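## Task

The rack's front holds twelve drive blanks in three rows of four. Press every protruding blank fully home until it stops and latches, but leave the blank in the bottom row, fourth from the left as seen facing the rack, untouched. The rack is loose. Tilting it more than slightly fails the task, and it must finish in its original place.

## Robot and tools

Robot: two arms, left_arm and right_arm, each with a parallel two-finger gripper and a wrist camera. In the scene frame the origin sits at table-top height, halfway between the nominal arm bases; +x points out over the table, +y toward left_arm, +z up. Arm names do not match image sides. Calibrated bases: left_arm near (+0.009, +0.242, +0.044) m, right_arm near (-0.270 in y, +0.046 in z). A gripper's fingers point along its own +z and close along its own y. Its end_effector_position is the point between the pads, about 1 cm short of the tips.

Command rows. Every motion argument is a row of 14 numbers, each in [-1, 1]: dx, dy, dz, rx, ry, rz, opening for left_arm, then the same seven for right_arm. Both arms are always in the row. The first six of each arm are an offset, not a pose: a displacement measured from that arm's Hand target at the start of the action or move, along that Hand target's own axes. 1.0 equals 0.6 m of translation or 180 degrees of rotation; rx, ry, rz form one rotation vector. Offsets never chain within one command: every row counts from the same start. Repeating an offset in a new call moves the arm again. Sending six zeros re-commands the current Hand target. The opening number is absolute: +1 fully open (0.093 m), -1 closed. To keep a gripper unchanged, resend its current opening; a 0 there means half open.

Tools.
execute_actions(actions, cameras): actions is a list of actions; each action is a table of up to 15 rows, one per 1/30 s step, and a short table repeats its last row. Each action lasts 0.5 s. An empty list returns full state, all camera images and the scene number. cameras picks images by name (cam_head_left, cam_head_right, cam_left_wrist, cam_right_wrist, or "all").
move(target, speed, blend, opening_speed, grip_force, blocking, cameras): drives grippers in straight lines toward target, one 14-number row or a list of up to 15 rows; all rows are offsets from the same starting Hand targets. speed is m/s, 0.002 to 2.9, default 0.25 (turns up to twice that in rad/s), one value or one per row. blend in metres rounds corners of a list; 0 stops at each. opening_speed is per second on the -1..+1 scale, at least 0.2. grip_force is newtons per pad, 10 to 50, and persists. blocking=false returns after about 0.5 s while motion continues. A move is capped at 10 s and does not avoid obstacles or the other arm. Result adds a move: line with the ending (done, off_target, moving, held, fault) and limits (paced = pose clipped, held = steps withheld).
wait(seconds 0 to 10, cameras): lets time pass holding commands.
stop(cameras): brakes a running move.
zoom_image(camera, region [x0,y0,x1,y1] pixels, max 504 by 504): enlarges part of the latest image of one camera.
read_manual(section): licence texts only.
finished_scene(scene 1 or 2): ends the scene irreversibly; the goal must hold with the robot hands-off. Scene 1 is practice and may be skipped.

Results: end_effector_position (m) and end_effector_quat_wxyz in the scene frame, possibly off by a few cm at long reach; Hand target (the last commanded pose after clipping, the base for the next offsets); grip_measured (+1 open, -1 closed; pads meet near -0.94, about +0.0208 per mm of width); Joint positions (last entry is finger gap in m); Joint torques (wrap at ±28 N m on joints 1-3); Joint velocities (omitted when all within noise); Tool commands; motor temperatures; action-call results also list positions at some steps.

Behaviour to expect: grippers sag or stop short, more when stretched; small moves may not happen or go sideways. Check position and tilt after each move and correct. Orientation commands are clipped to 40 degrees from the current one per step. An arm blocked by contact keeps pushing until you command its target back behind the gripper. Faster moves hit harder, and targets deeper past contact press harder.

Avoid: tipping or shifting the loose rack (push blanks gently, at low speed, with a target only slightly past the latch point, and press straight along the insertion direction, level with the blank); touching the excluded blank; arms or grippers meeting each other; paths passing near an arm's own base; strain on wrist-camera cables; hard hits on fixed things; anything falling off the table. Holding loads, stretching or pushing against unreachable targets heats motors: MOTOR HOT appears at 75 °C, at 90 °C the arm folds and idles, at 100 °C it collapses.

Each tool is called after ">>>" as name(argument=value, ...) on one line, values as JSON.

## Session

>>> execute_actions(actions=[])

Scene clock: 0.00 s.
left_arm: end_effector_position=(+0.3887, +0.2623, +0.1247) grip_measured=+1.000 end_effector_quat_wxyz=(+0.573, -0.063, +0.816, +0.040) | right_arm: end_effector_position=(+0.3881, -0.2623, +0.1255) grip_measured=+1.000 end_effector_quat_wxyz=(+0.561, +0.020, +0.827, -0.041)
Joint positions: left_arm=[-0.045 1.576 0.318 0.908 -0.149 -0.061 0.093] | right_arm=[0.059 1.563 0.352 0.828 0.184 0.024 0.093]
Joint velocities: within noise
Joint torques (N m): no reading
Motor temperatures (°C): left_arm=[18 21 18 18 20 21 21] | right_arm=[21 20 20 20 18 18 19]
Heat: left arm: 21 °C; right arm: 21 °C.
Hand target: left_arm +0.3920, +0.2622, +0.1321; +0.583, -0.063, +0.809, +0.039 | right_arm +0.3915, -0.2619, +0.1330; +0.570, +0.021, +0.820, -0.040
Tool commands: left_gripper/opening=+1.0 right_gripper/opening=+1.0

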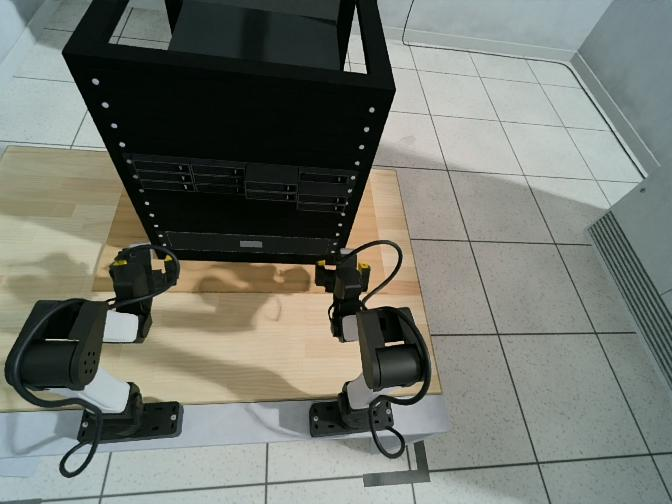

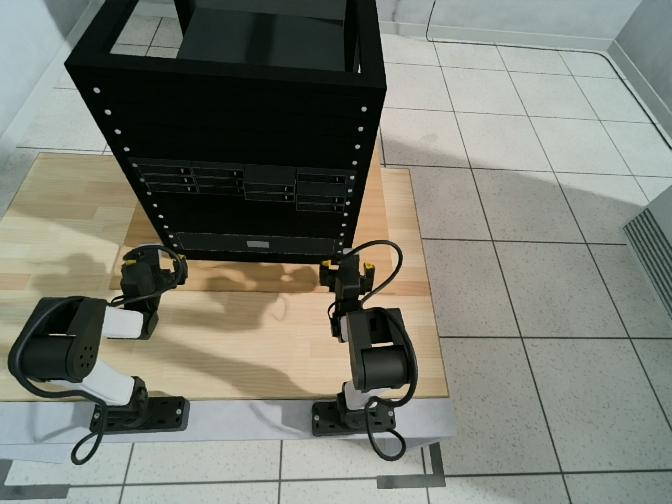

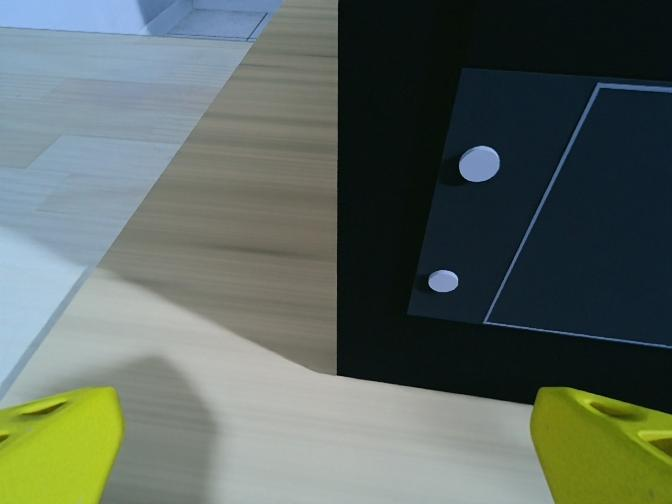

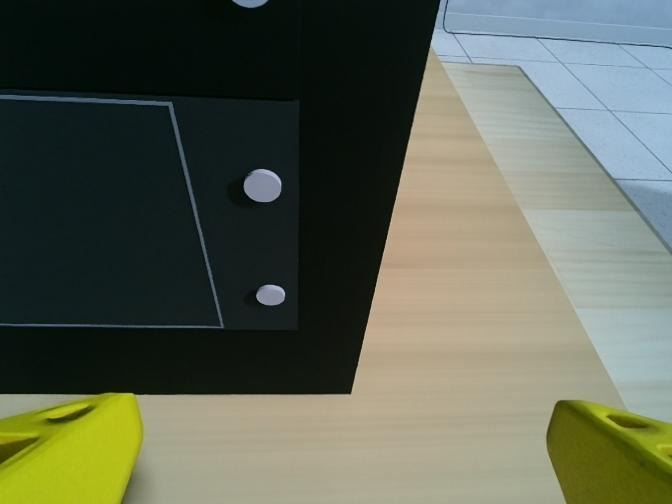

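>>> zoom_image(camera="cam_head_left", region=[120, 140, 370, 225])

>>> zoom_image(camera="cam_head_right", region=[120, 140, 370, 225])

Scaled by 2.016 from the camera's 672x504 image, which has a finer 960x720 frame.

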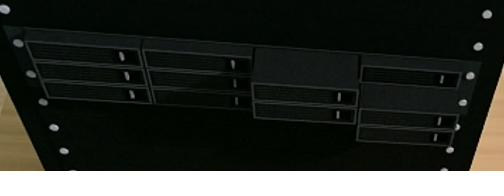

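Scaled by 2.016 from the camera's 672x504 image, which has a finer 960x720 frame.

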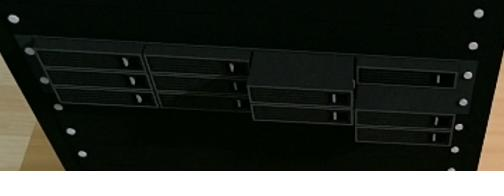

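>>> move(target=[-0.277,0,-0.21,0,-0.08,0,-1,-0.277,0,-0.21,0,-0.1,0,-1], cameras=["all"])

Scene clock: 8.17 s.
left_arm: end_effector_position=(+0.3247, +0.2538, +0.3157) grip_measured=-0.980 end_effector_quat_wxyz=(+0.668, -0.059, +0.741, +0.040) | right_arm: end_effector_position=(+0.3310, -0.2505, +0.3176) grip_measured=-0.976 end_effector_quat_wxyz=(+0.681, +0.015, +0.731, -0.042)
Joint positions: left_arm=[-0.106 0.739 0.52 0.111 -0.211 -0.042 0] | right_arm=[0.167 0.805 0.504 0.23 0.29 -0.021 0]
Joint torques (N m): left_arm=[-0.87 0.06 10.21 2.24 -0.16 0.15] | right_arm=[0.73 -1.26 11.11 2.23 0.1 -0.22]
Motor temperatures (°C): left_arm=[18 22 19 24 20 21 21] | right_arm=[21 20 20 22 18 18 19]
Heat: left arm: 24 °C; right arm: 22 °C.
Hand target: left_arm +0.3257, +0.2543, +0.3299; +0.680, -0.058, +0.730, +0.047 | right_arm +0.3319, -0.2489, +0.3323; +0.691, +0.014, +0.721, -0.043
Off the commanded pose: left_arm 0.014 m, 2 deg | right_arm 0.015 m, 2 deg.
move: off_target (left_arm, right_arm)

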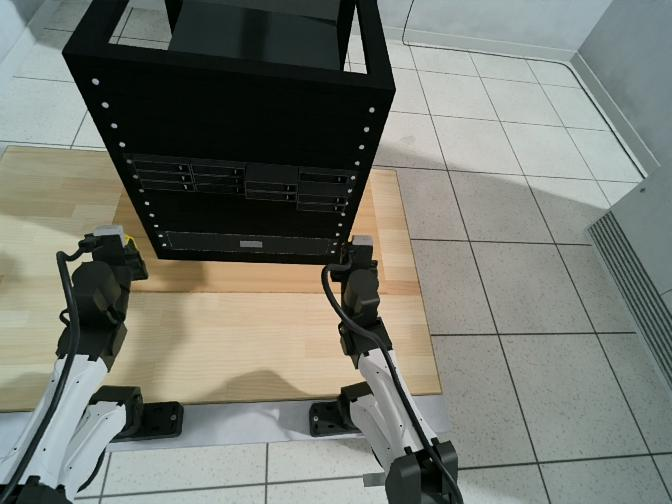

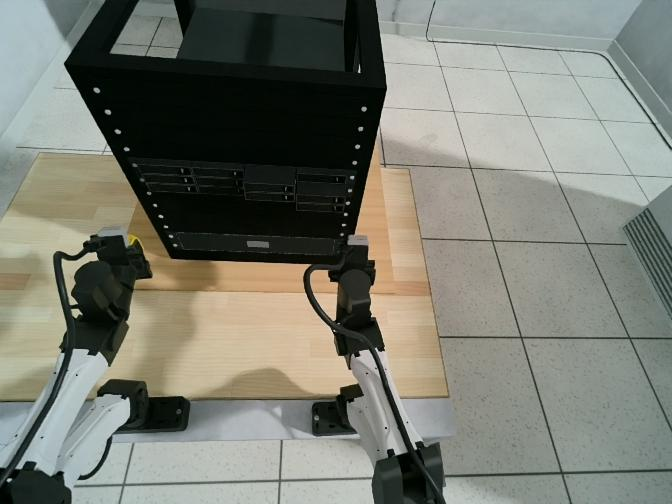

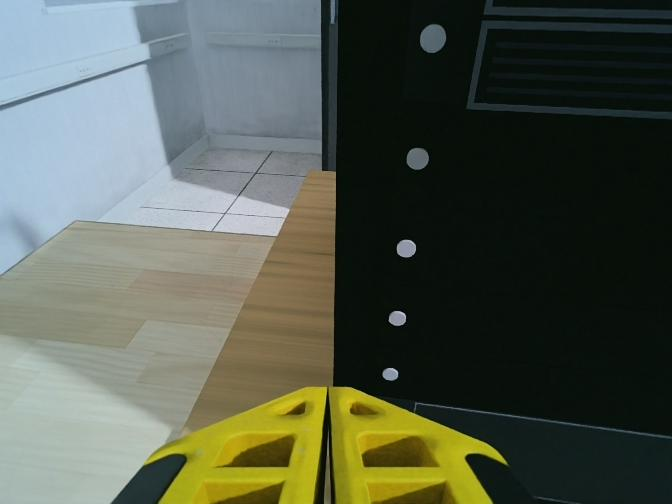

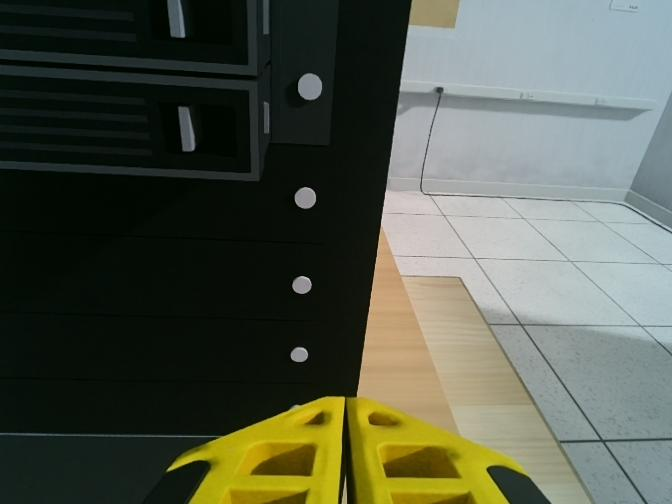

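>>> move(target=[-0.28,-0.19,-0.09,0,0,0,-1,-0.28,0.13,-0.09,0,0,0,-1], cameras=["all"])

Scene clock: 11.60 s.
left_arm: end_effector_position=(+0.3029, +0.1348, +0.4915) grip_measured=-0.980 end_effector_quat_wxyz=(+0.673, -0.038, +0.737, +0.057) | right_arm: end_effector_position=(+0.2942, -0.1592, +0.4867) grip_measured=-0.976 end_effector_quat_wxyz=(+0.685, +0.000, +0.726, -0.055)
Joint positions: left_arm=[-0.825 1.065 1.359 -0.441 -0.923 -0.085 0] | right_arm=[0.753 1.006 1.262 -0.342 0.873 -0.014 0]
Joint torques (N m): left_arm=[-0.76 -0.87 9.33 1.86 -0.23 -0.29] | right_arm=[0.76 -1.42 10.32 2.01 0.11 0.12]
Heat: left arm: 24 °C; right arm: 23 °C.
Hand target: left_arm +0.3010, +0.1370, +0.5023; +0.680, -0.058, +0.730, +0.047 | right_arm +0.2916, -0.1603, +0.4990; +0.691, +0.014, +0.721, -0.043
Off the commanded pose: left_arm 0.011 m, 3 deg | right_arm 0.013 m, 2 deg.
move: off_target (left_arm, right_arm)

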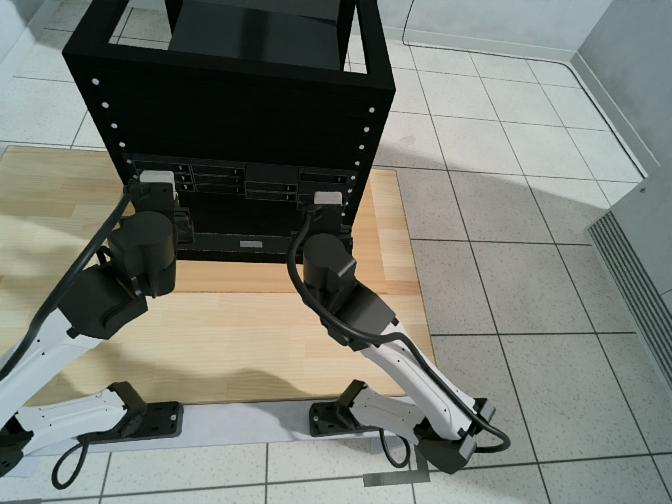

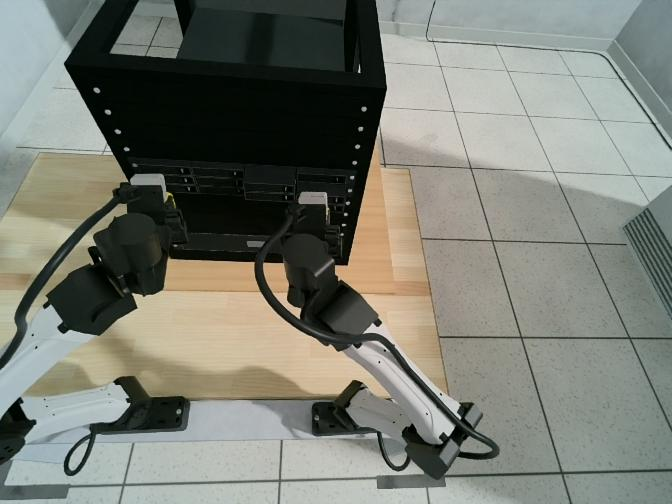

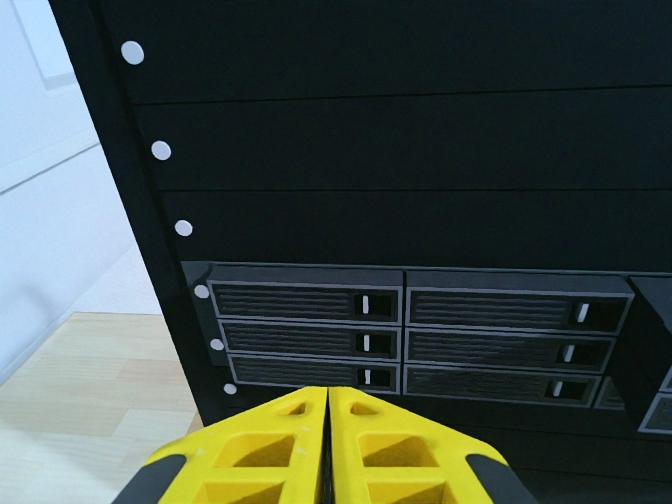

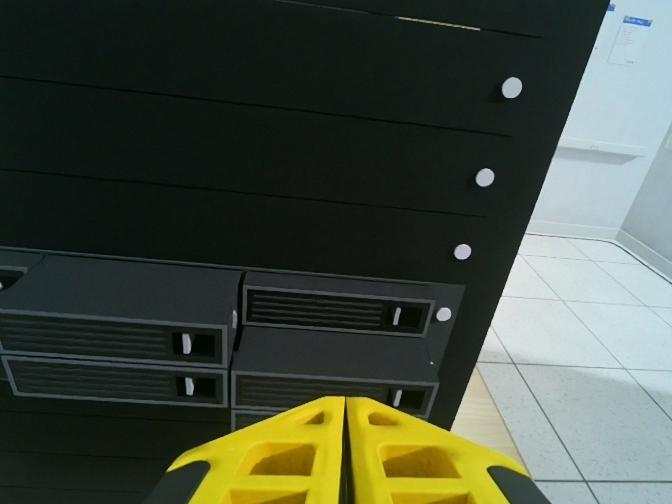

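>>> zoom_image(camera="cam_left_wrist", region=[170, 240, 672, 440])

>>> zoom_image(camera="cam_right_wrist", region=[0, 230, 490, 430])

Scaled by 1.004 from the camera's 672x504 image, which has a finer 960x720 frame.

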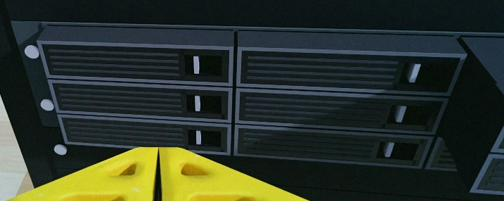

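Scaled by 1.029 from the camera's 672x504 image, which has a finer 960x720 frame.

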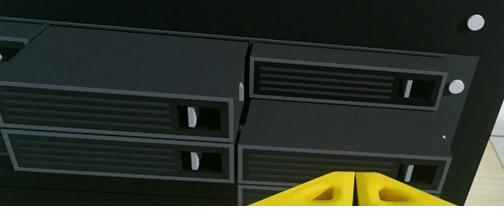

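>>> zoom_image(camera="cam_left_wrist", region=[340, 250, 480, 410])

>>> zoom_image(camera="cam_left_wrist", region=[530, 260, 672, 430])

>>> zoom_image(camera="cam_left_wrist", region=[180, 250, 320, 410])

>>> zoom_image(camera="cam_right_wrist", region=[190, 250, 470, 430])

Scaled by 3.150 from the camera's 672x504 image, which has a finer 960x720 frame.

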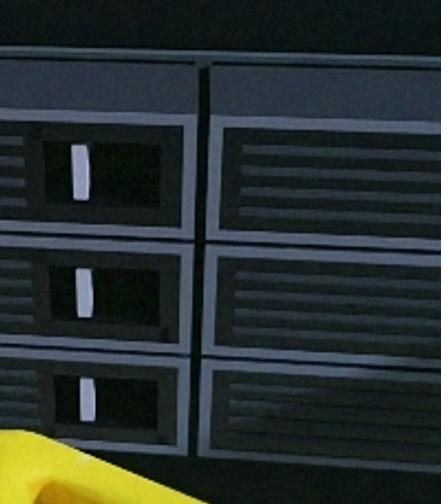

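Scaled by 2.965 from the camera's 672x504 image, which has a finer 960x720 frame.

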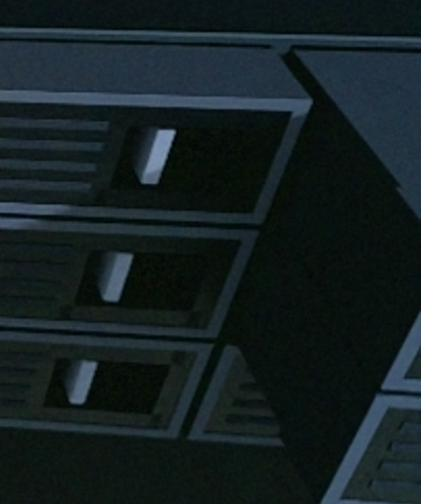

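Scaled by 3.150 from the camera's 672x504 image, which has a finer 960x720 frame.

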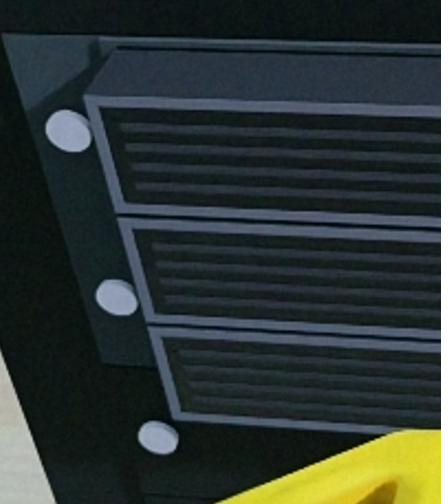

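Scaled by 1.800 from the camera's 672x504 image, which has a finer 960x720 frame.

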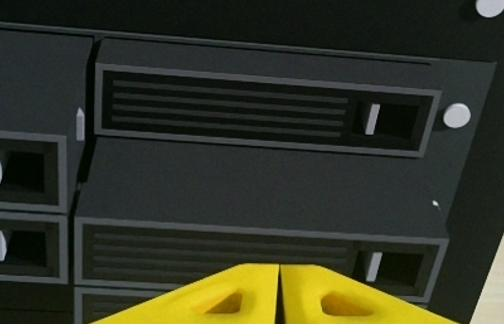

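>>> move(target=[0,0,-0.05,0,0,0,-1,0.087,0.192,0.047,0,0.083,0,-1], cameras=["all"], speed=0.15)

>>> zoom_image(camera="cam_head_right", region=[120, 130, 370, 270])

Scene clock: 39.33 s.
left_arm: end_effector_position=(+0.2762, +0.1266, +0.4913) grip_measured=-0.980 end_effector_quat_wxyz=(+0.671, -0.034, +0.738, +0.062) | right_arm: end_effector_position=(+0.3272, -0.0513, +0.4306) grip_measured=-0.976 end_effector_quat_wxyz=(+0.586, +0.006, +0.809, -0.052)
Joint positions: left_arm=[-0.971 1.039 1.365 -0.519 -1.068 -0.123 0] | right_arm=[0.92 1.467 1.641 -0.757 0.977 0.42 0]
Joint torques (N m): left_arm=[-0.8 -1.74 9.03 1.74 -0.27 -0.3] | right_arm=[0.57 -5.23 10.4 1.72 0.38 0.14]
Motor temperatures (°C): left_arm=[18 22 26 28 20 21 22] | right_arm=[21 20 28 24 18 18 20]
Heat: left arm: 28 °C; right arm: 28 °C.
Hand target: left_arm +0.2714, +0.1327, +0.5044; +0.680, -0.058, +0.730, +0.047 | right_arm +0.3265, -0.0499, +0.4410; +0.592, +0.020, +0.805, -0.040
Off the commanded pose: left_arm 0.015 m, 3 deg | right_arm 0.011 m, 2 deg.
move: off_target (left_arm, right_arm)

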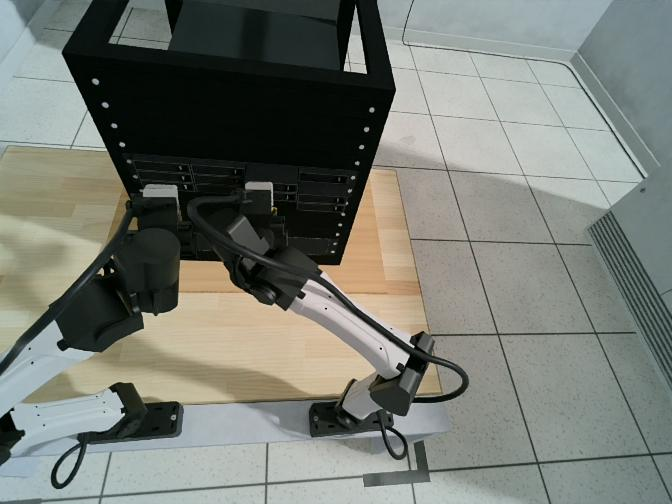

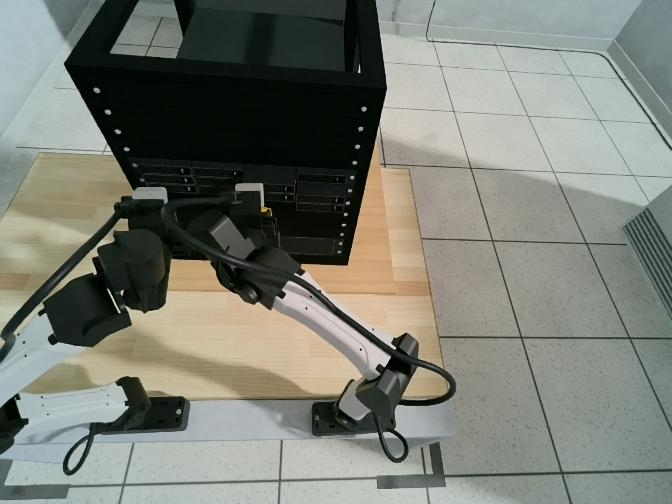

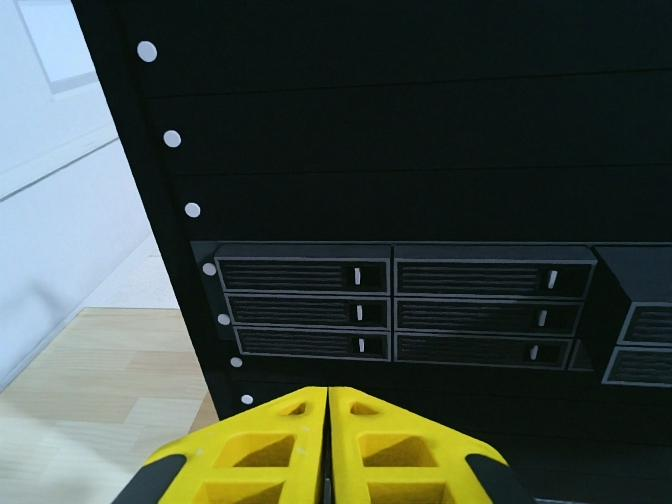

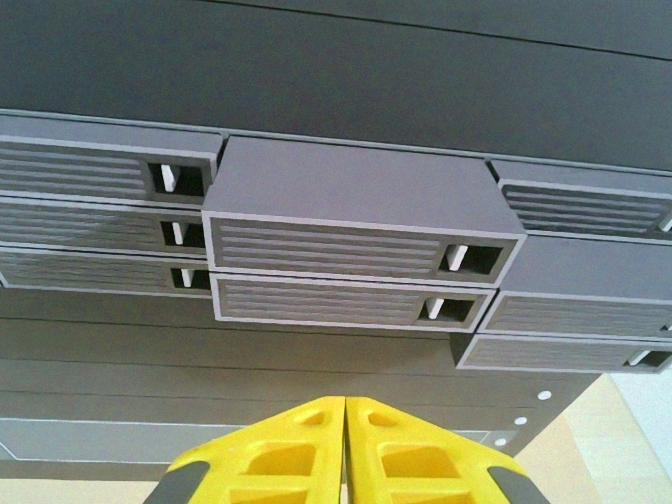

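Scaled by 2.016 from the camera's 672x504 image, which has a finer 960x720 frame.

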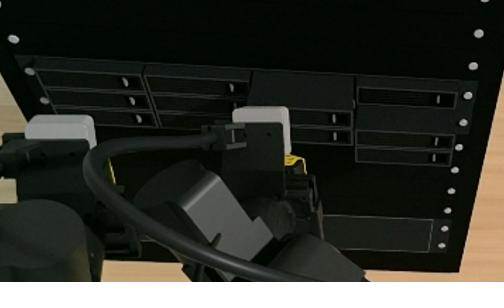

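>>> move(target=[0,0,0,0,0,0,-1,-0.0103,-0.0043,0.067,0,0,0,-1], cameras=["cam_right_wrist"], speed=0.1)

Scene clock: 45.53 s.
left_arm: end_effector_position=(+0.2762, +0.1266, +0.4913) grip_measured=-0.980 end_effector_quat_wxyz=(+0.671, -0.034, +0.738, +0.062) | right_arm: end_effector_position=(+0.3622, -0.0594, +0.4220) grip_measured=-0.976 end_effector_quat_wxyz=(+0.580, +0.012, +0.813, -0.056)
Joint positions: left_arm=[-0.971 1.039 1.365 -0.519 -1.068 -0.124 0] | right_arm=[0.813 1.512 1.641 -0.666 0.893 0.353 0]
Joint torques (N m): left_arm=[-0.8 -1.68 9.11 1.74 -0.27 -0.31] | right_arm=[-0.31 -6.05 9.95 2.24 0.13 -0.19]
Heat: left arm: 27 °C; right arm: 29 °C.
Hand target: left_arm +0.2714, +0.1327, +0.5045; +0.680, -0.058, +0.730, +0.047 | right_arm +0.3664, -0.0560, +0.4352; +0.592, +0.020, +0.805, -0.040
Off the commanded pose: left_arm 0.015 m, 3 deg | right_arm 0.014 m, 3 deg.
move: off_target (left_arm, right_arm)
Images, in order (width x height): cam_right_wrist 672x504.

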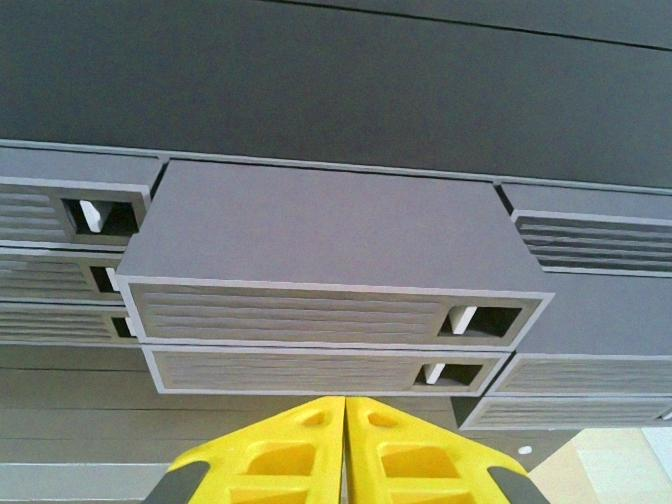

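>>> move(target=[0,0,0,0,0,0,-1,-0.034,0.007,0.085,0,0,0,-1], cameras=["cam_right_wrist","cam_head_right"], speed=0.04)

Scene clock: 49.83 s.
left_arm: end_effector_position=(+0.2762, +0.1266, +0.4913) grip_measured=-0.980 end_effector_quat_wxyz=(+0.671, -0.034, +0.738, +0.062) | right_arm: end_effector_position=(+0.4151, -0.0595, +0.4231) grip_measured=-0.976 end_effector_quat_wxyz=(+0.576, +0.013, +0.815, -0.058)
Joint positions: left_arm=[-0.971 1.039 1.365 -0.519 -1.068 -0.124 0] | right_arm=[0.695 1.647 1.774 -0.613 0.79 0.275 0]
Joint torques (N m): left_arm=[-0.76 -1.72 9.03 1.76 -0.26 -0.31] | right_arm=[-0.43 -7.05 11.06 2.34 0.02 -0.21]
Heat: left arm: 27 °C; right arm: 29 °C.
Hand target: left_arm +0.2714, +0.1327, +0.5045; +0.680, -0.058, +0.730, +0.047 | right_arm +0.4214, -0.0560, +0.4392; +0.592, +0.020, +0.805, -0.040
Off the commanded pose: left_arm 0.015 m, 4 deg | right_arm 0.018 m, 3 deg.
move: off_target (left_arm, right_arm)
Images, in order (width x height): cam_head_right 672x504, cam_right_wrist 672x504.

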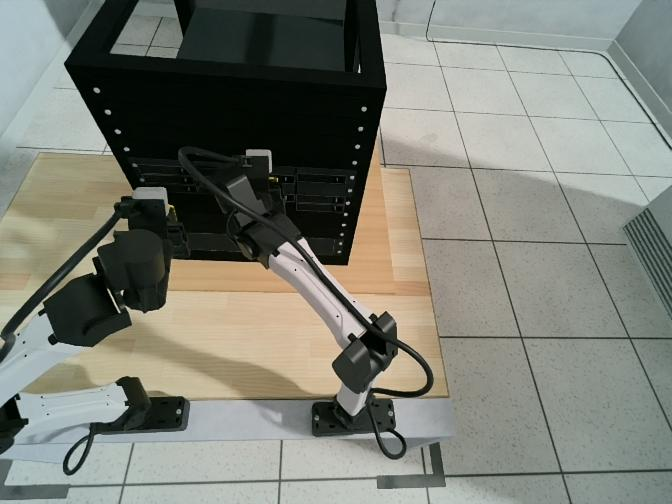

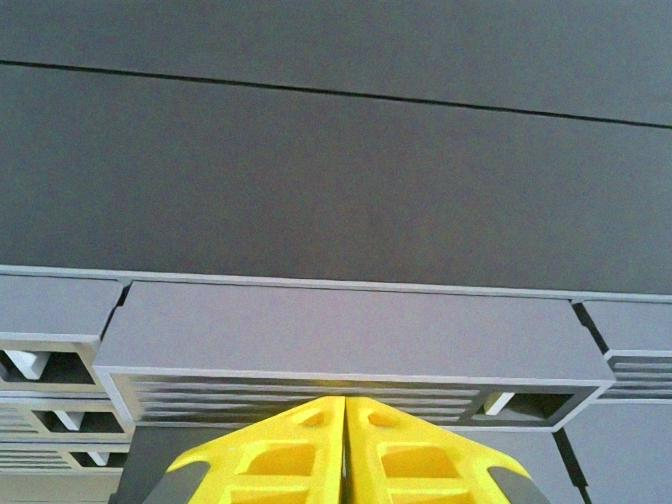

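>>> move(target=[0,0,0,0,0,0,-1,-0.0115,0.0025,0.0295,0,0,0,-1], cameras=["cam_right_wrist","cam_head_right"], speed=0.03)

Scene clock: 52.73 s.
left_arm: end_effector_position=(+0.2762, +0.1266, +0.4913) grip_measured=-0.980 end_effector_quat_wxyz=(+0.671, -0.034, +0.738, +0.062) | right_arm: end_effector_position=(+0.4232, -0.0597, +0.4243) grip_measured=-0.976 end_effector_quat_wxyz=(+0.570, +0.004, +0.819, -0.064)
Joint positions: left_arm=[-0.971 1.039 1.365 -0.519 -1.068 -0.124 0] | right_arm=[0.677 1.681 1.83 -0.646 0.771 0.254 0]
Joint torques (N m): left_arm=[-0.8 -1.66 9.06 1.75 -0.27 -0.31] | right_arm=[-2.07 -6.02 11.22 2.84 -0.1 -0.22]
Heat: left arm: 27 °C; right arm: 30 °C.
Hand target: left_arm +0.2714, +0.1327, +0.5045; +0.680, -0.058, +0.730, +0.047 | right_arm +0.4404, -0.0559, +0.4406; +0.592, +0.020, +0.805, -0.040
Off the commanded pose: left_arm 0.015 m, 4 deg | right_arm 0.024 m, 4 deg.
move: off_target (left_arm, right_arm)
Images, in order (width x height): cam_head_right 672x504, cam_right_wrist 672x504.

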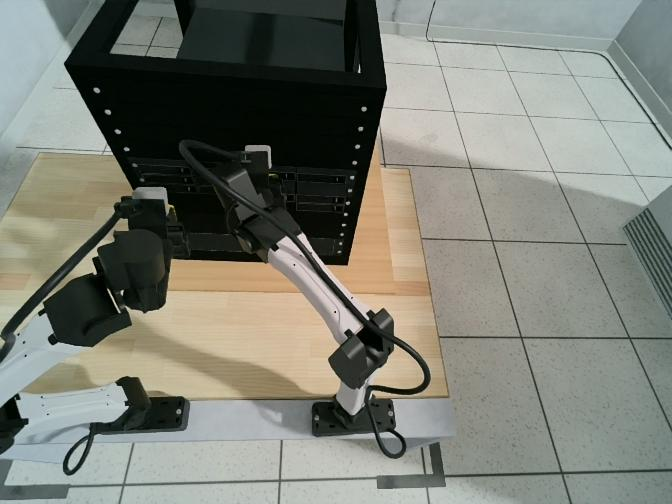

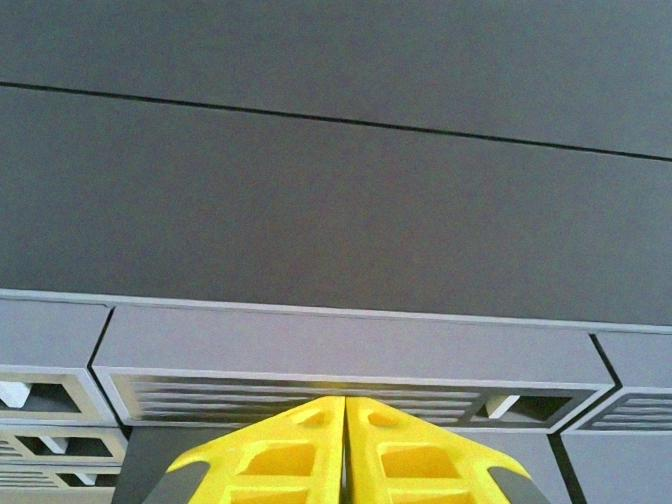

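>>> move(target=[0,0,0,0,0,0,-1,-0.0095,0.002,0.0235,0,0,0,-1], cameras=["cam_right_wrist","cam_head_right"], speed=0.03)

Scene clock: 55.93 s.
left_arm: end_effector_position=(+0.2762, +0.1266, +0.4913) grip_measured=-0.980 end_effector_quat_wxyz=(+0.671, -0.034, +0.738, +0.062) | right_arm: end_effector_position=(+0.4239, -0.0596, +0.4244) grip_measured=-0.976 end_effector_quat_wxyz=(+0.558, -0.010, +0.827, -0.069)
Joint positions: left_arm=[-0.971 1.039 1.365 -0.519 -1.068 -0.124 0] | right_arm=[0.671 1.7 1.877 -0.702 0.751 0.241 0]
Joint torques (N m): left_arm=[-0.8 -1.73 9.07 1.76 -0.25 -0.29] | right_arm=[-3.74 -4.3 10.85 3.51 -0.14 -0.26]
Heat: left arm: 27 °C; right arm: 31 °C.
Hand target: left_arm +0.2714, +0.1327, +0.5045; +0.680, -0.058, +0.730, +0.047 | right_arm +0.4556, -0.0557, +0.4416; +0.592, +0.020, +0.805, -0.040
Off the commanded pose: left_arm 0.015 m, 4 deg | right_arm 0.036 m, 7 deg.
move: off_target (left_arm, right_arm)
Images, in order (width x height): cam_head_right 672x504, cam_right_wrist 672x504.

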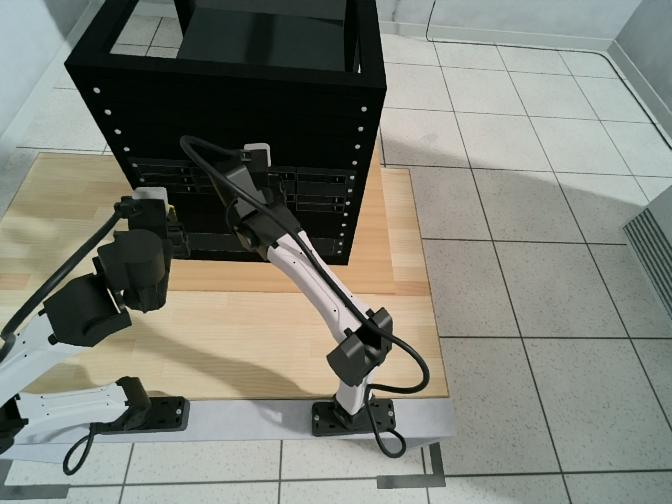

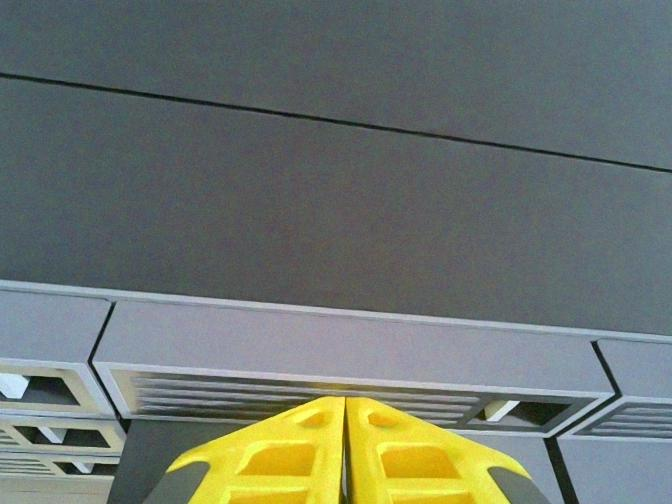

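>>> move(target=[[0,0,0,0,0,0,-1,0.055,-0.015,-0.174,0,0,0,-1],[0,0,0,0,0,0,-1,0.0927,-0.01,-0.128,0,0,0,-1]], cameras=["cam_right_wrist"], speed=0.12)

Scene clock: 61.50 s.
left_arm: end_effector_position=(+0.2762, +0.1266, +0.4913) grip_measured=-0.980 end_effector_quat_wxyz=(+0.671, -0.034, +0.738, +0.062) | right_arm: end_effector_position=(+0.3657, -0.0542, +0.4069) grip_measured=-0.976 end_effector_quat_wxyz=(+0.585, +0.017, +0.810, -0.050)
Joint positions: left_arm=[-0.971 1.039 1.365 -0.519 -1.068 -0.124 0] | right_arm=[0.815 1.506 1.561 -0.575 0.894 0.355 0]
Joint torques (N m): left_arm=[-0.77 -1.73 9.07 1.76 -0.29 -0.31] | right_arm=[-0.39 -8.32 6.06 2.25 0.12 -0.23]
Heat: left arm: 27 °C; right arm: 31 °C.
Hand target: left_arm +0.2714, +0.1327, +0.5045; +0.680, -0.058, +0.730, +0.047 | right_arm +0.3655, -0.0560, +0.4117; +0.592, +0.020, +0.805, -0.040
Off the commanded pose: left_arm 0.015 m, 4 deg | right_arm 0.005 m, 2 deg.
move: off_target (left_arm)
Images, in order (width x height): cam_right_wrist 672x504.

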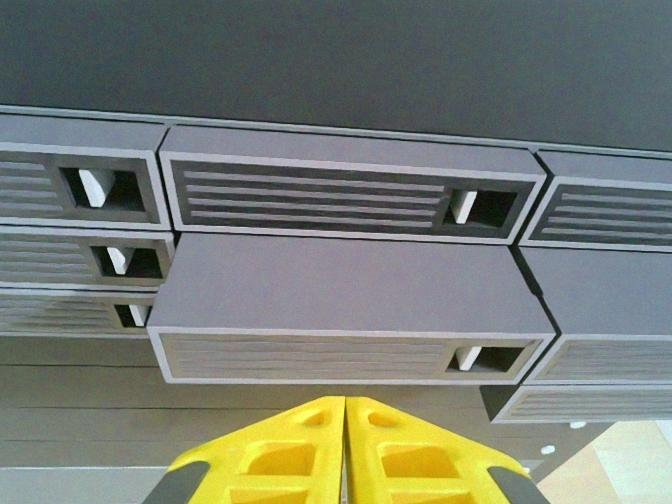

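>>> move(target=[0,0,0,0,0,0,-1,-0.042,0.0098,0.117,0,0,0,-1], cameras=["cam_right_wrist"], speed=0.04)

Scene clock: 66.80 s.
left_arm: end_effector_position=(+0.2762, +0.1266, +0.4913) grip_measured=-0.980 end_effector_quat_wxyz=(+0.671, -0.034, +0.738, +0.062) | right_arm: end_effector_position=(+0.4232, -0.0603, +0.3979) grip_measured=-0.976 end_effector_quat_wxyz=(+0.571, +0.005, +0.818, -0.066)
Joint positions: left_arm=[-0.971 1.039 1.365 -0.519 -1.068 -0.124 0] | right_arm=[0.678 1.645 1.677 -0.528 0.776 0.254 0]
Joint torques (N m): left_arm=[-0.8 -1.72 9.05 1.77 -0.28 -0.29] | right_arm=[-1.91 -5.76 11.67 2.78 -0.17 -0.32]
Heat: left arm: 27 °C; right arm: 31 °C.
Hand target: left_arm +0.2714, +0.1327, +0.5045; +0.680, -0.058, +0.730, +0.047 | right_arm +0.4402, -0.0558, +0.4146; +0.592, +0.020, +0.805, -0.040
Off the commanded pose: left_arm 0.015 m, 4 deg | right_arm 0.024 m, 4 deg.
move: off_target (left_arm, right_arm)
Images, in order (width x height): cam_right_wrist 672x504.

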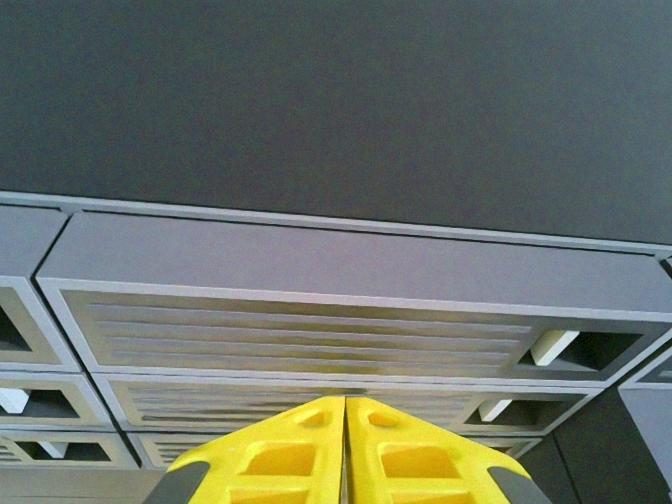

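>>> move(target=[[0,0,0,0,0,0,-1,-0.0095,0.002,0.0235,0,0,0,-1],[0,0,0,0,0,0,-1,0.055,-0.015,-0.174,0,0,0,-1],[0,0,0,0,0,0,-1,0.045,-0.201,-0.163,0,0.014,0,-1]], cameras=["cam_right_wrist"], speed=[0.03,0.12,0.12])

Scene clock: 73.27 s.
left_arm: end_effector_position=(+0.2762, +0.1266, +0.4913) grip_measured=-0.980 end_effector_quat_wxyz=(+0.671, -0.034, +0.738, +0.062) | right_arm: end_effector_position=(+0.3313, -0.1655, +0.4281) grip_measured=-0.976 end_effector_quat_wxyz=(+0.579, +0.028, +0.814, -0.036)
Joint positions: left_arm=[-0.971 1.039 1.365 -0.519 -1.068 -0.124 0] | right_arm=[0.578 1.157 1.381 -0.652 0.668 0.248 0]
Joint torques (N m): left_arm=[-0.88 -1.7 9.07 1.77 -0.27 -0.3] | right_arm=[-0.36 -4.11 5.68 2 0.01 -0.26]
Heat: left arm: 28 °C; right arm: 31 °C.
Hand target: left_arm +0.2714, +0.1327, +0.5045; +0.680, -0.058, +0.730, +0.047 | right_arm +0.3296, -0.1677, +0.4229; +0.574, +0.021, +0.818, -0.040
Off the commanded pose: left_arm 0.015 m, 4 deg | right_arm 0.006 m, 1 deg.
move: off_target (left_arm)
Images, in order (width x height): cam_right_wrist 672x504.

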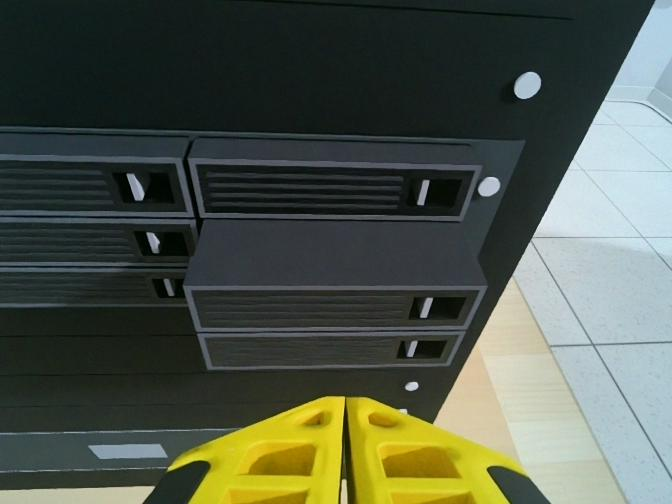

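>>> move(target=[0,0,0,0,0,0,-1,0.002,-0.0043,0.0635,0,0,0,-1], cameras=["cam_right_wrist"], speed=0.08)

Scene clock: 78.53 s.
left_arm: end_effector_position=(+0.2762, +0.1266, +0.4913) grip_measured=-0.980 end_effector_quat_wxyz=(+0.671, -0.034, +0.738, +0.062) | right_arm: end_effector_position=(+0.3607, -0.1749, +0.4099) grip_measured=-0.976 end_effector_quat_wxyz=(+0.570, +0.023, +0.820, -0.043)
Joint positions: left_arm=[-0.971 1.039 1.365 -0.519 -1.068 -0.124 0] | right_arm=[0.469 1.208 1.345 -0.562 0.57 0.193 0]
Joint torques (N m): left_arm=[-0.8 -1.73 9.09 1.77 -0.28 -0.3] | right_arm=[-0.53 -3.66 6.38 2.52 0.02 -0.24]
Heat: left arm: 28 °C; right arm: 31 °C.
Hand target: left_arm +0.2714, +0.1327, +0.5045; +0.680, -0.058, +0.730, +0.047 | right_arm +0.3646, -0.1738, +0.4091; +0.574, +0.021, +0.818, -0.040
Off the commanded pose: left_arm 0.015 m, 4 deg | right_arm 0.004 m, 1 deg.
move: off_target (left_arm)
Images, in order (width x height): cam_right_wrist 672x504.

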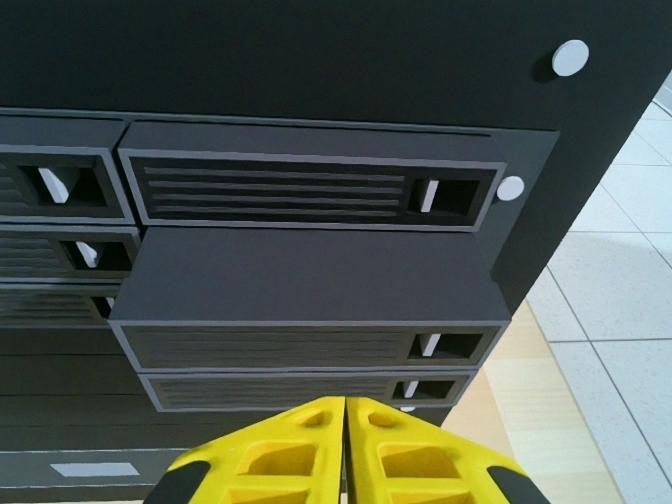

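>>> move(target=[0,0,0,0,0,0,-1,-0.0205,0.003,0.0367,0,0,0,-1], cameras=["cam_right_wrist"], speed=0.04)

Scene clock: 83.33 s.
left_arm: end_effector_position=(+0.2762, +0.1266, +0.4913) grip_measured=-0.980 end_effector_quat_wxyz=(+0.671, -0.034, +0.738, +0.062) | right_arm: end_effector_position=(+0.3834, -0.1753, +0.3931) grip_measured=-0.976 end_effector_quat_wxyz=(+0.553, +0.016, +0.832, -0.052)
Joint positions: left_arm=[-0.971 1.039 1.365 -0.519 -1.068 -0.124 0] | right_arm=[0.423 1.282 1.357 -0.535 0.527 0.171 0]
Joint torques (N m): left_arm=[-0.85 -1.76 9.07 1.75 -0.27 -0.3] | right_arm=[-0.51 -4.12 11.02 2.53 0 -0.27]
Motor temperatures (°C): left_arm=[18 22 28 27 20 21 22] | right_arm=[21 23 31 29 18 18 20]
Heat: left arm: 28 °C; right arm: 31 °C.
Hand target: left_arm +0.2714, +0.1327, +0.5045; +0.680, -0.058, +0.730, +0.047 | right_arm +0.3895, -0.1738, +0.4132; +0.574, +0.021, +0.818, -0.040
Off the commanded pose: left_arm 0.015 m, 4 deg | right_arm 0.021 m, 3 deg.
move: off_target (left_arm, right_arm)
Images, in order (width x height): cam_right_wrist 672x504.

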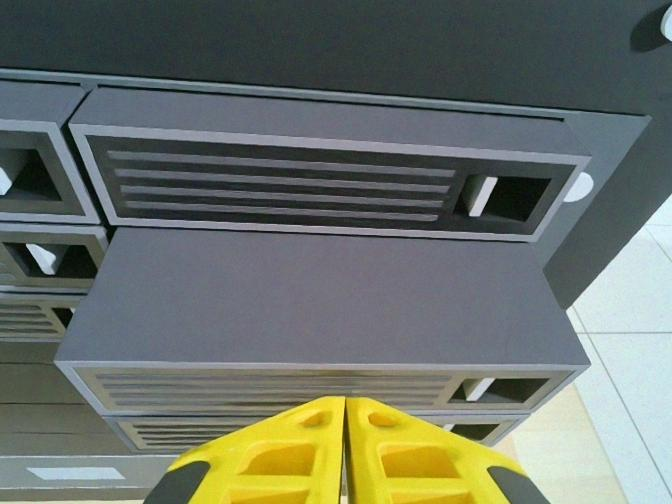

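>>> move(target=[[0,0,0,0,0,0,-1,0.005,0,-0.025,0,0,0,-1],[0,0,0,0,0,0,-1,-0.019,-0.001,-0.033,0,0,0,-1]], cameras=["cam_right_wrist"], speed=0.04)

Scene clock: 87.13 s.
left_arm: end_effector_position=(+0.2762, +0.1266, +0.4913) grip_measured=-0.980 end_effector_quat_wxyz=(+0.671, -0.034, +0.738, +0.062) | right_arm: end_effector_position=(+0.3753, -0.1737, +0.4181) grip_measured=-0.976 end_effector_quat_wxyz=(+0.565, +0.016, +0.824, -0.043)
Joint positions: left_arm=[-0.971 1.039 1.365 -0.519 -1.068 -0.124 0] | right_arm=[0.439 1.27 1.427 -0.586 0.534 0.171 0]
Joint torques (N m): left_arm=[-0.81 -1.72 9.07 1.77 -0.28 -0.31] | right_arm=[0.72 -4.12 10.58 2.1 0.19 -0.06]
Heat: left arm: 28 °C; right arm: 31 °C.
Hand target: left_arm +0.2714, +0.1327, +0.5045; +0.680, -0.058, +0.730, +0.047 | right_arm +0.3748, -0.1724, +0.4305; +0.574, +0.021, +0.818, -0.040
Off the commanded pose: left_arm 0.015 m, 4 deg | right_arm 0.013 m, 1 deg.
move: off_target (left_arm, right_arm)
Images, in order (width x height): cam_right_wrist 672x504.

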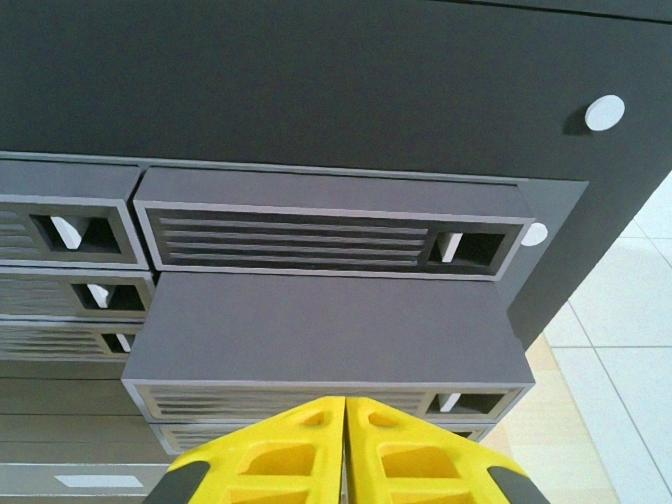

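>>> move(target=[0,0,0,0,0,0,-1,0.0097,0.0018,0.0175,0,0,0,-1], cameras=["cam_right_wrist"], speed=0.03)

Scene clock: 90.17 s.
left_arm: end_effector_position=(+0.2761, +0.1266, +0.4912) grip_measured=-0.980 end_effector_quat_wxyz=(+0.671, -0.034, +0.738, +0.062) | right_arm: end_effector_position=(+0.3779, -0.1724, +0.4164) grip_measured=-0.976 end_effector_quat_wxyz=(+0.565, +0.016, +0.824, -0.044)
Joint positions: left_arm=[-0.971 1.039 1.365 -0.52 -1.068 -0.124 0] | right_arm=[0.439 1.279 1.427 -0.578 0.534 0.171 0]
Joint torques (N m): left_arm=[-0.8 -1.72 9.09 1.76 -0.27 -0.3] | right_arm=[-0.54 -3.86 7.73 2.53 0.06 -0.18]
Heat: left arm: 28 °C; right arm: 32 °C.
Hand target: left_arm +0.2714, +0.1327, +0.5044; +0.680, -0.058, +0.730, +0.047 | right_arm +0.3828, -0.1724, +0.4214; +0.574, +0.021, +0.818, -0.040
Off the commanded pose: left_arm 0.015 m, 4 deg | right_arm 0.007 m, 1 deg.
move: off_target (left_arm)
Images, in order (width x height): cam_right_wrist 672x504.

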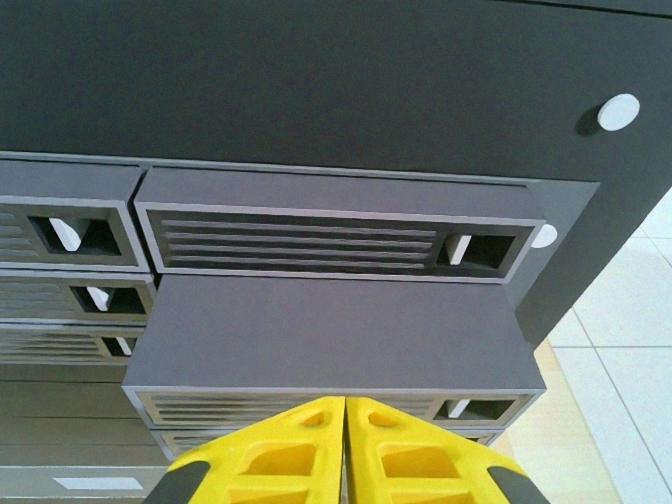

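>>> move(target=[0,0,0,0,0,0,-1,0.0077,0,0.008,0,0,0,-1], cameras=["cam_right_wrist"], speed=0.03)

Scene clock: 92.73 s.
left_arm: end_effector_position=(+0.2761, +0.1266, +0.4912) grip_measured=-0.980 end_effector_quat_wxyz=(+0.671, -0.034, +0.738, +0.062) | right_arm: end_effector_position=(+0.3807, -0.1737, +0.4181) grip_measured=-0.976 end_effector_quat_wxyz=(+0.571, +0.021, +0.820, -0.042)
Joint positions: left_arm=[-0.971 1.039 1.365 -0.52 -1.068 -0.124 0] | right_arm=[0.432 1.279 1.419 -0.552 0.534 0.171 0]
Joint torques (N m): left_arm=[-0.8 -1.69 9.03 1.76 -0.27 -0.31] | right_arm=[-0.55 -4.07 6.27 2.52 -0.01 -0.19]
Heat: left arm: 29 °C; right arm: 32 °C.
Hand target: left_arm +0.2714, +0.1327, +0.5044; +0.680, -0.058, +0.730, +0.047 | right_arm +0.3857, -0.1729, +0.4155; +0.574, +0.021, +0.818, -0.040
Off the commanded pose: left_arm 0.015 m, 4 deg | right_arm 0.006 m, 0 deg.
move: off_target (left_arm)
Images, in order (width x height): cam_right_wrist 672x504.

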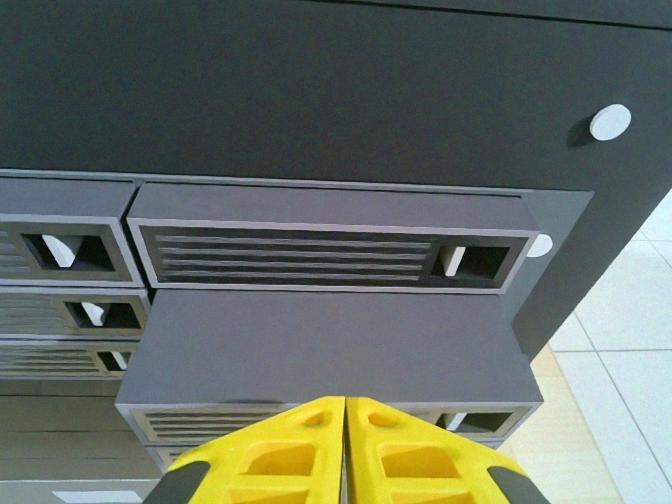

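>>> move(target=[0,0,0,0,0,0,-1,0.0155,0,0.0055,0,0,0,-1], cameras=["cam_right_wrist"], speed=0.03)

Scene clock: 94.97 s.
left_arm: end_effector_position=(+0.2761, +0.1266, +0.4912) grip_measured=-0.980 end_effector_quat_wxyz=(+0.671, -0.034, +0.738, +0.062) | right_arm: end_effector_position=(+0.3836, -0.1721, +0.4035) grip_measured=-0.976 end_effector_quat_wxyz=(+0.566, +0.019, +0.823, -0.045)
Joint positions: left_arm=[-0.971 1.039 1.365 -0.52 -1.068 -0.124 0] | right_arm=[0.432 1.279 1.368 -0.515 0.533 0.171 0]
Joint torques (N m): left_arm=[-0.79 -1.7 9.09 1.74 -0.27 -0.3] | right_arm=[-0.75 -5.19 6.31 2.53 -0.02 -0.2]
Heat: left arm: 29 °C; right arm: 31 °C.
Hand target: left_arm +0.2714, +0.1327, +0.5044; +0.680, -0.058, +0.730, +0.047 | right_arm +0.3856, -0.1733, +0.4056; +0.574, +0.021, +0.818, -0.040
Off the commanded pose: left_arm 0.015 m, 4 deg | right_arm 0.003 m, 1 deg.
move: off_target (left_arm)
Images, in order (width x height): cam_right_wrist 672x504.

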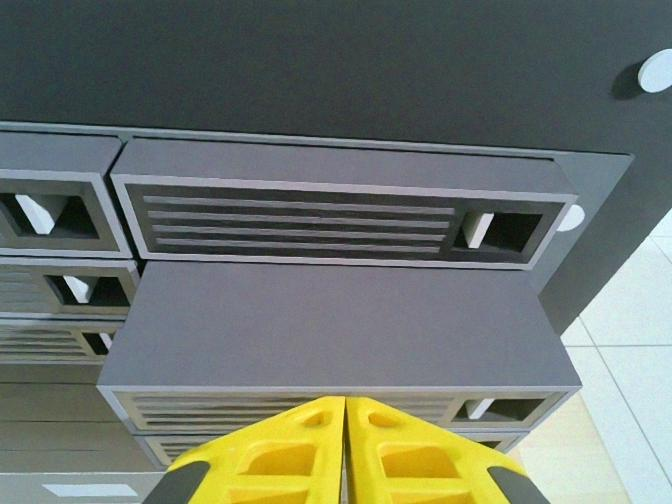

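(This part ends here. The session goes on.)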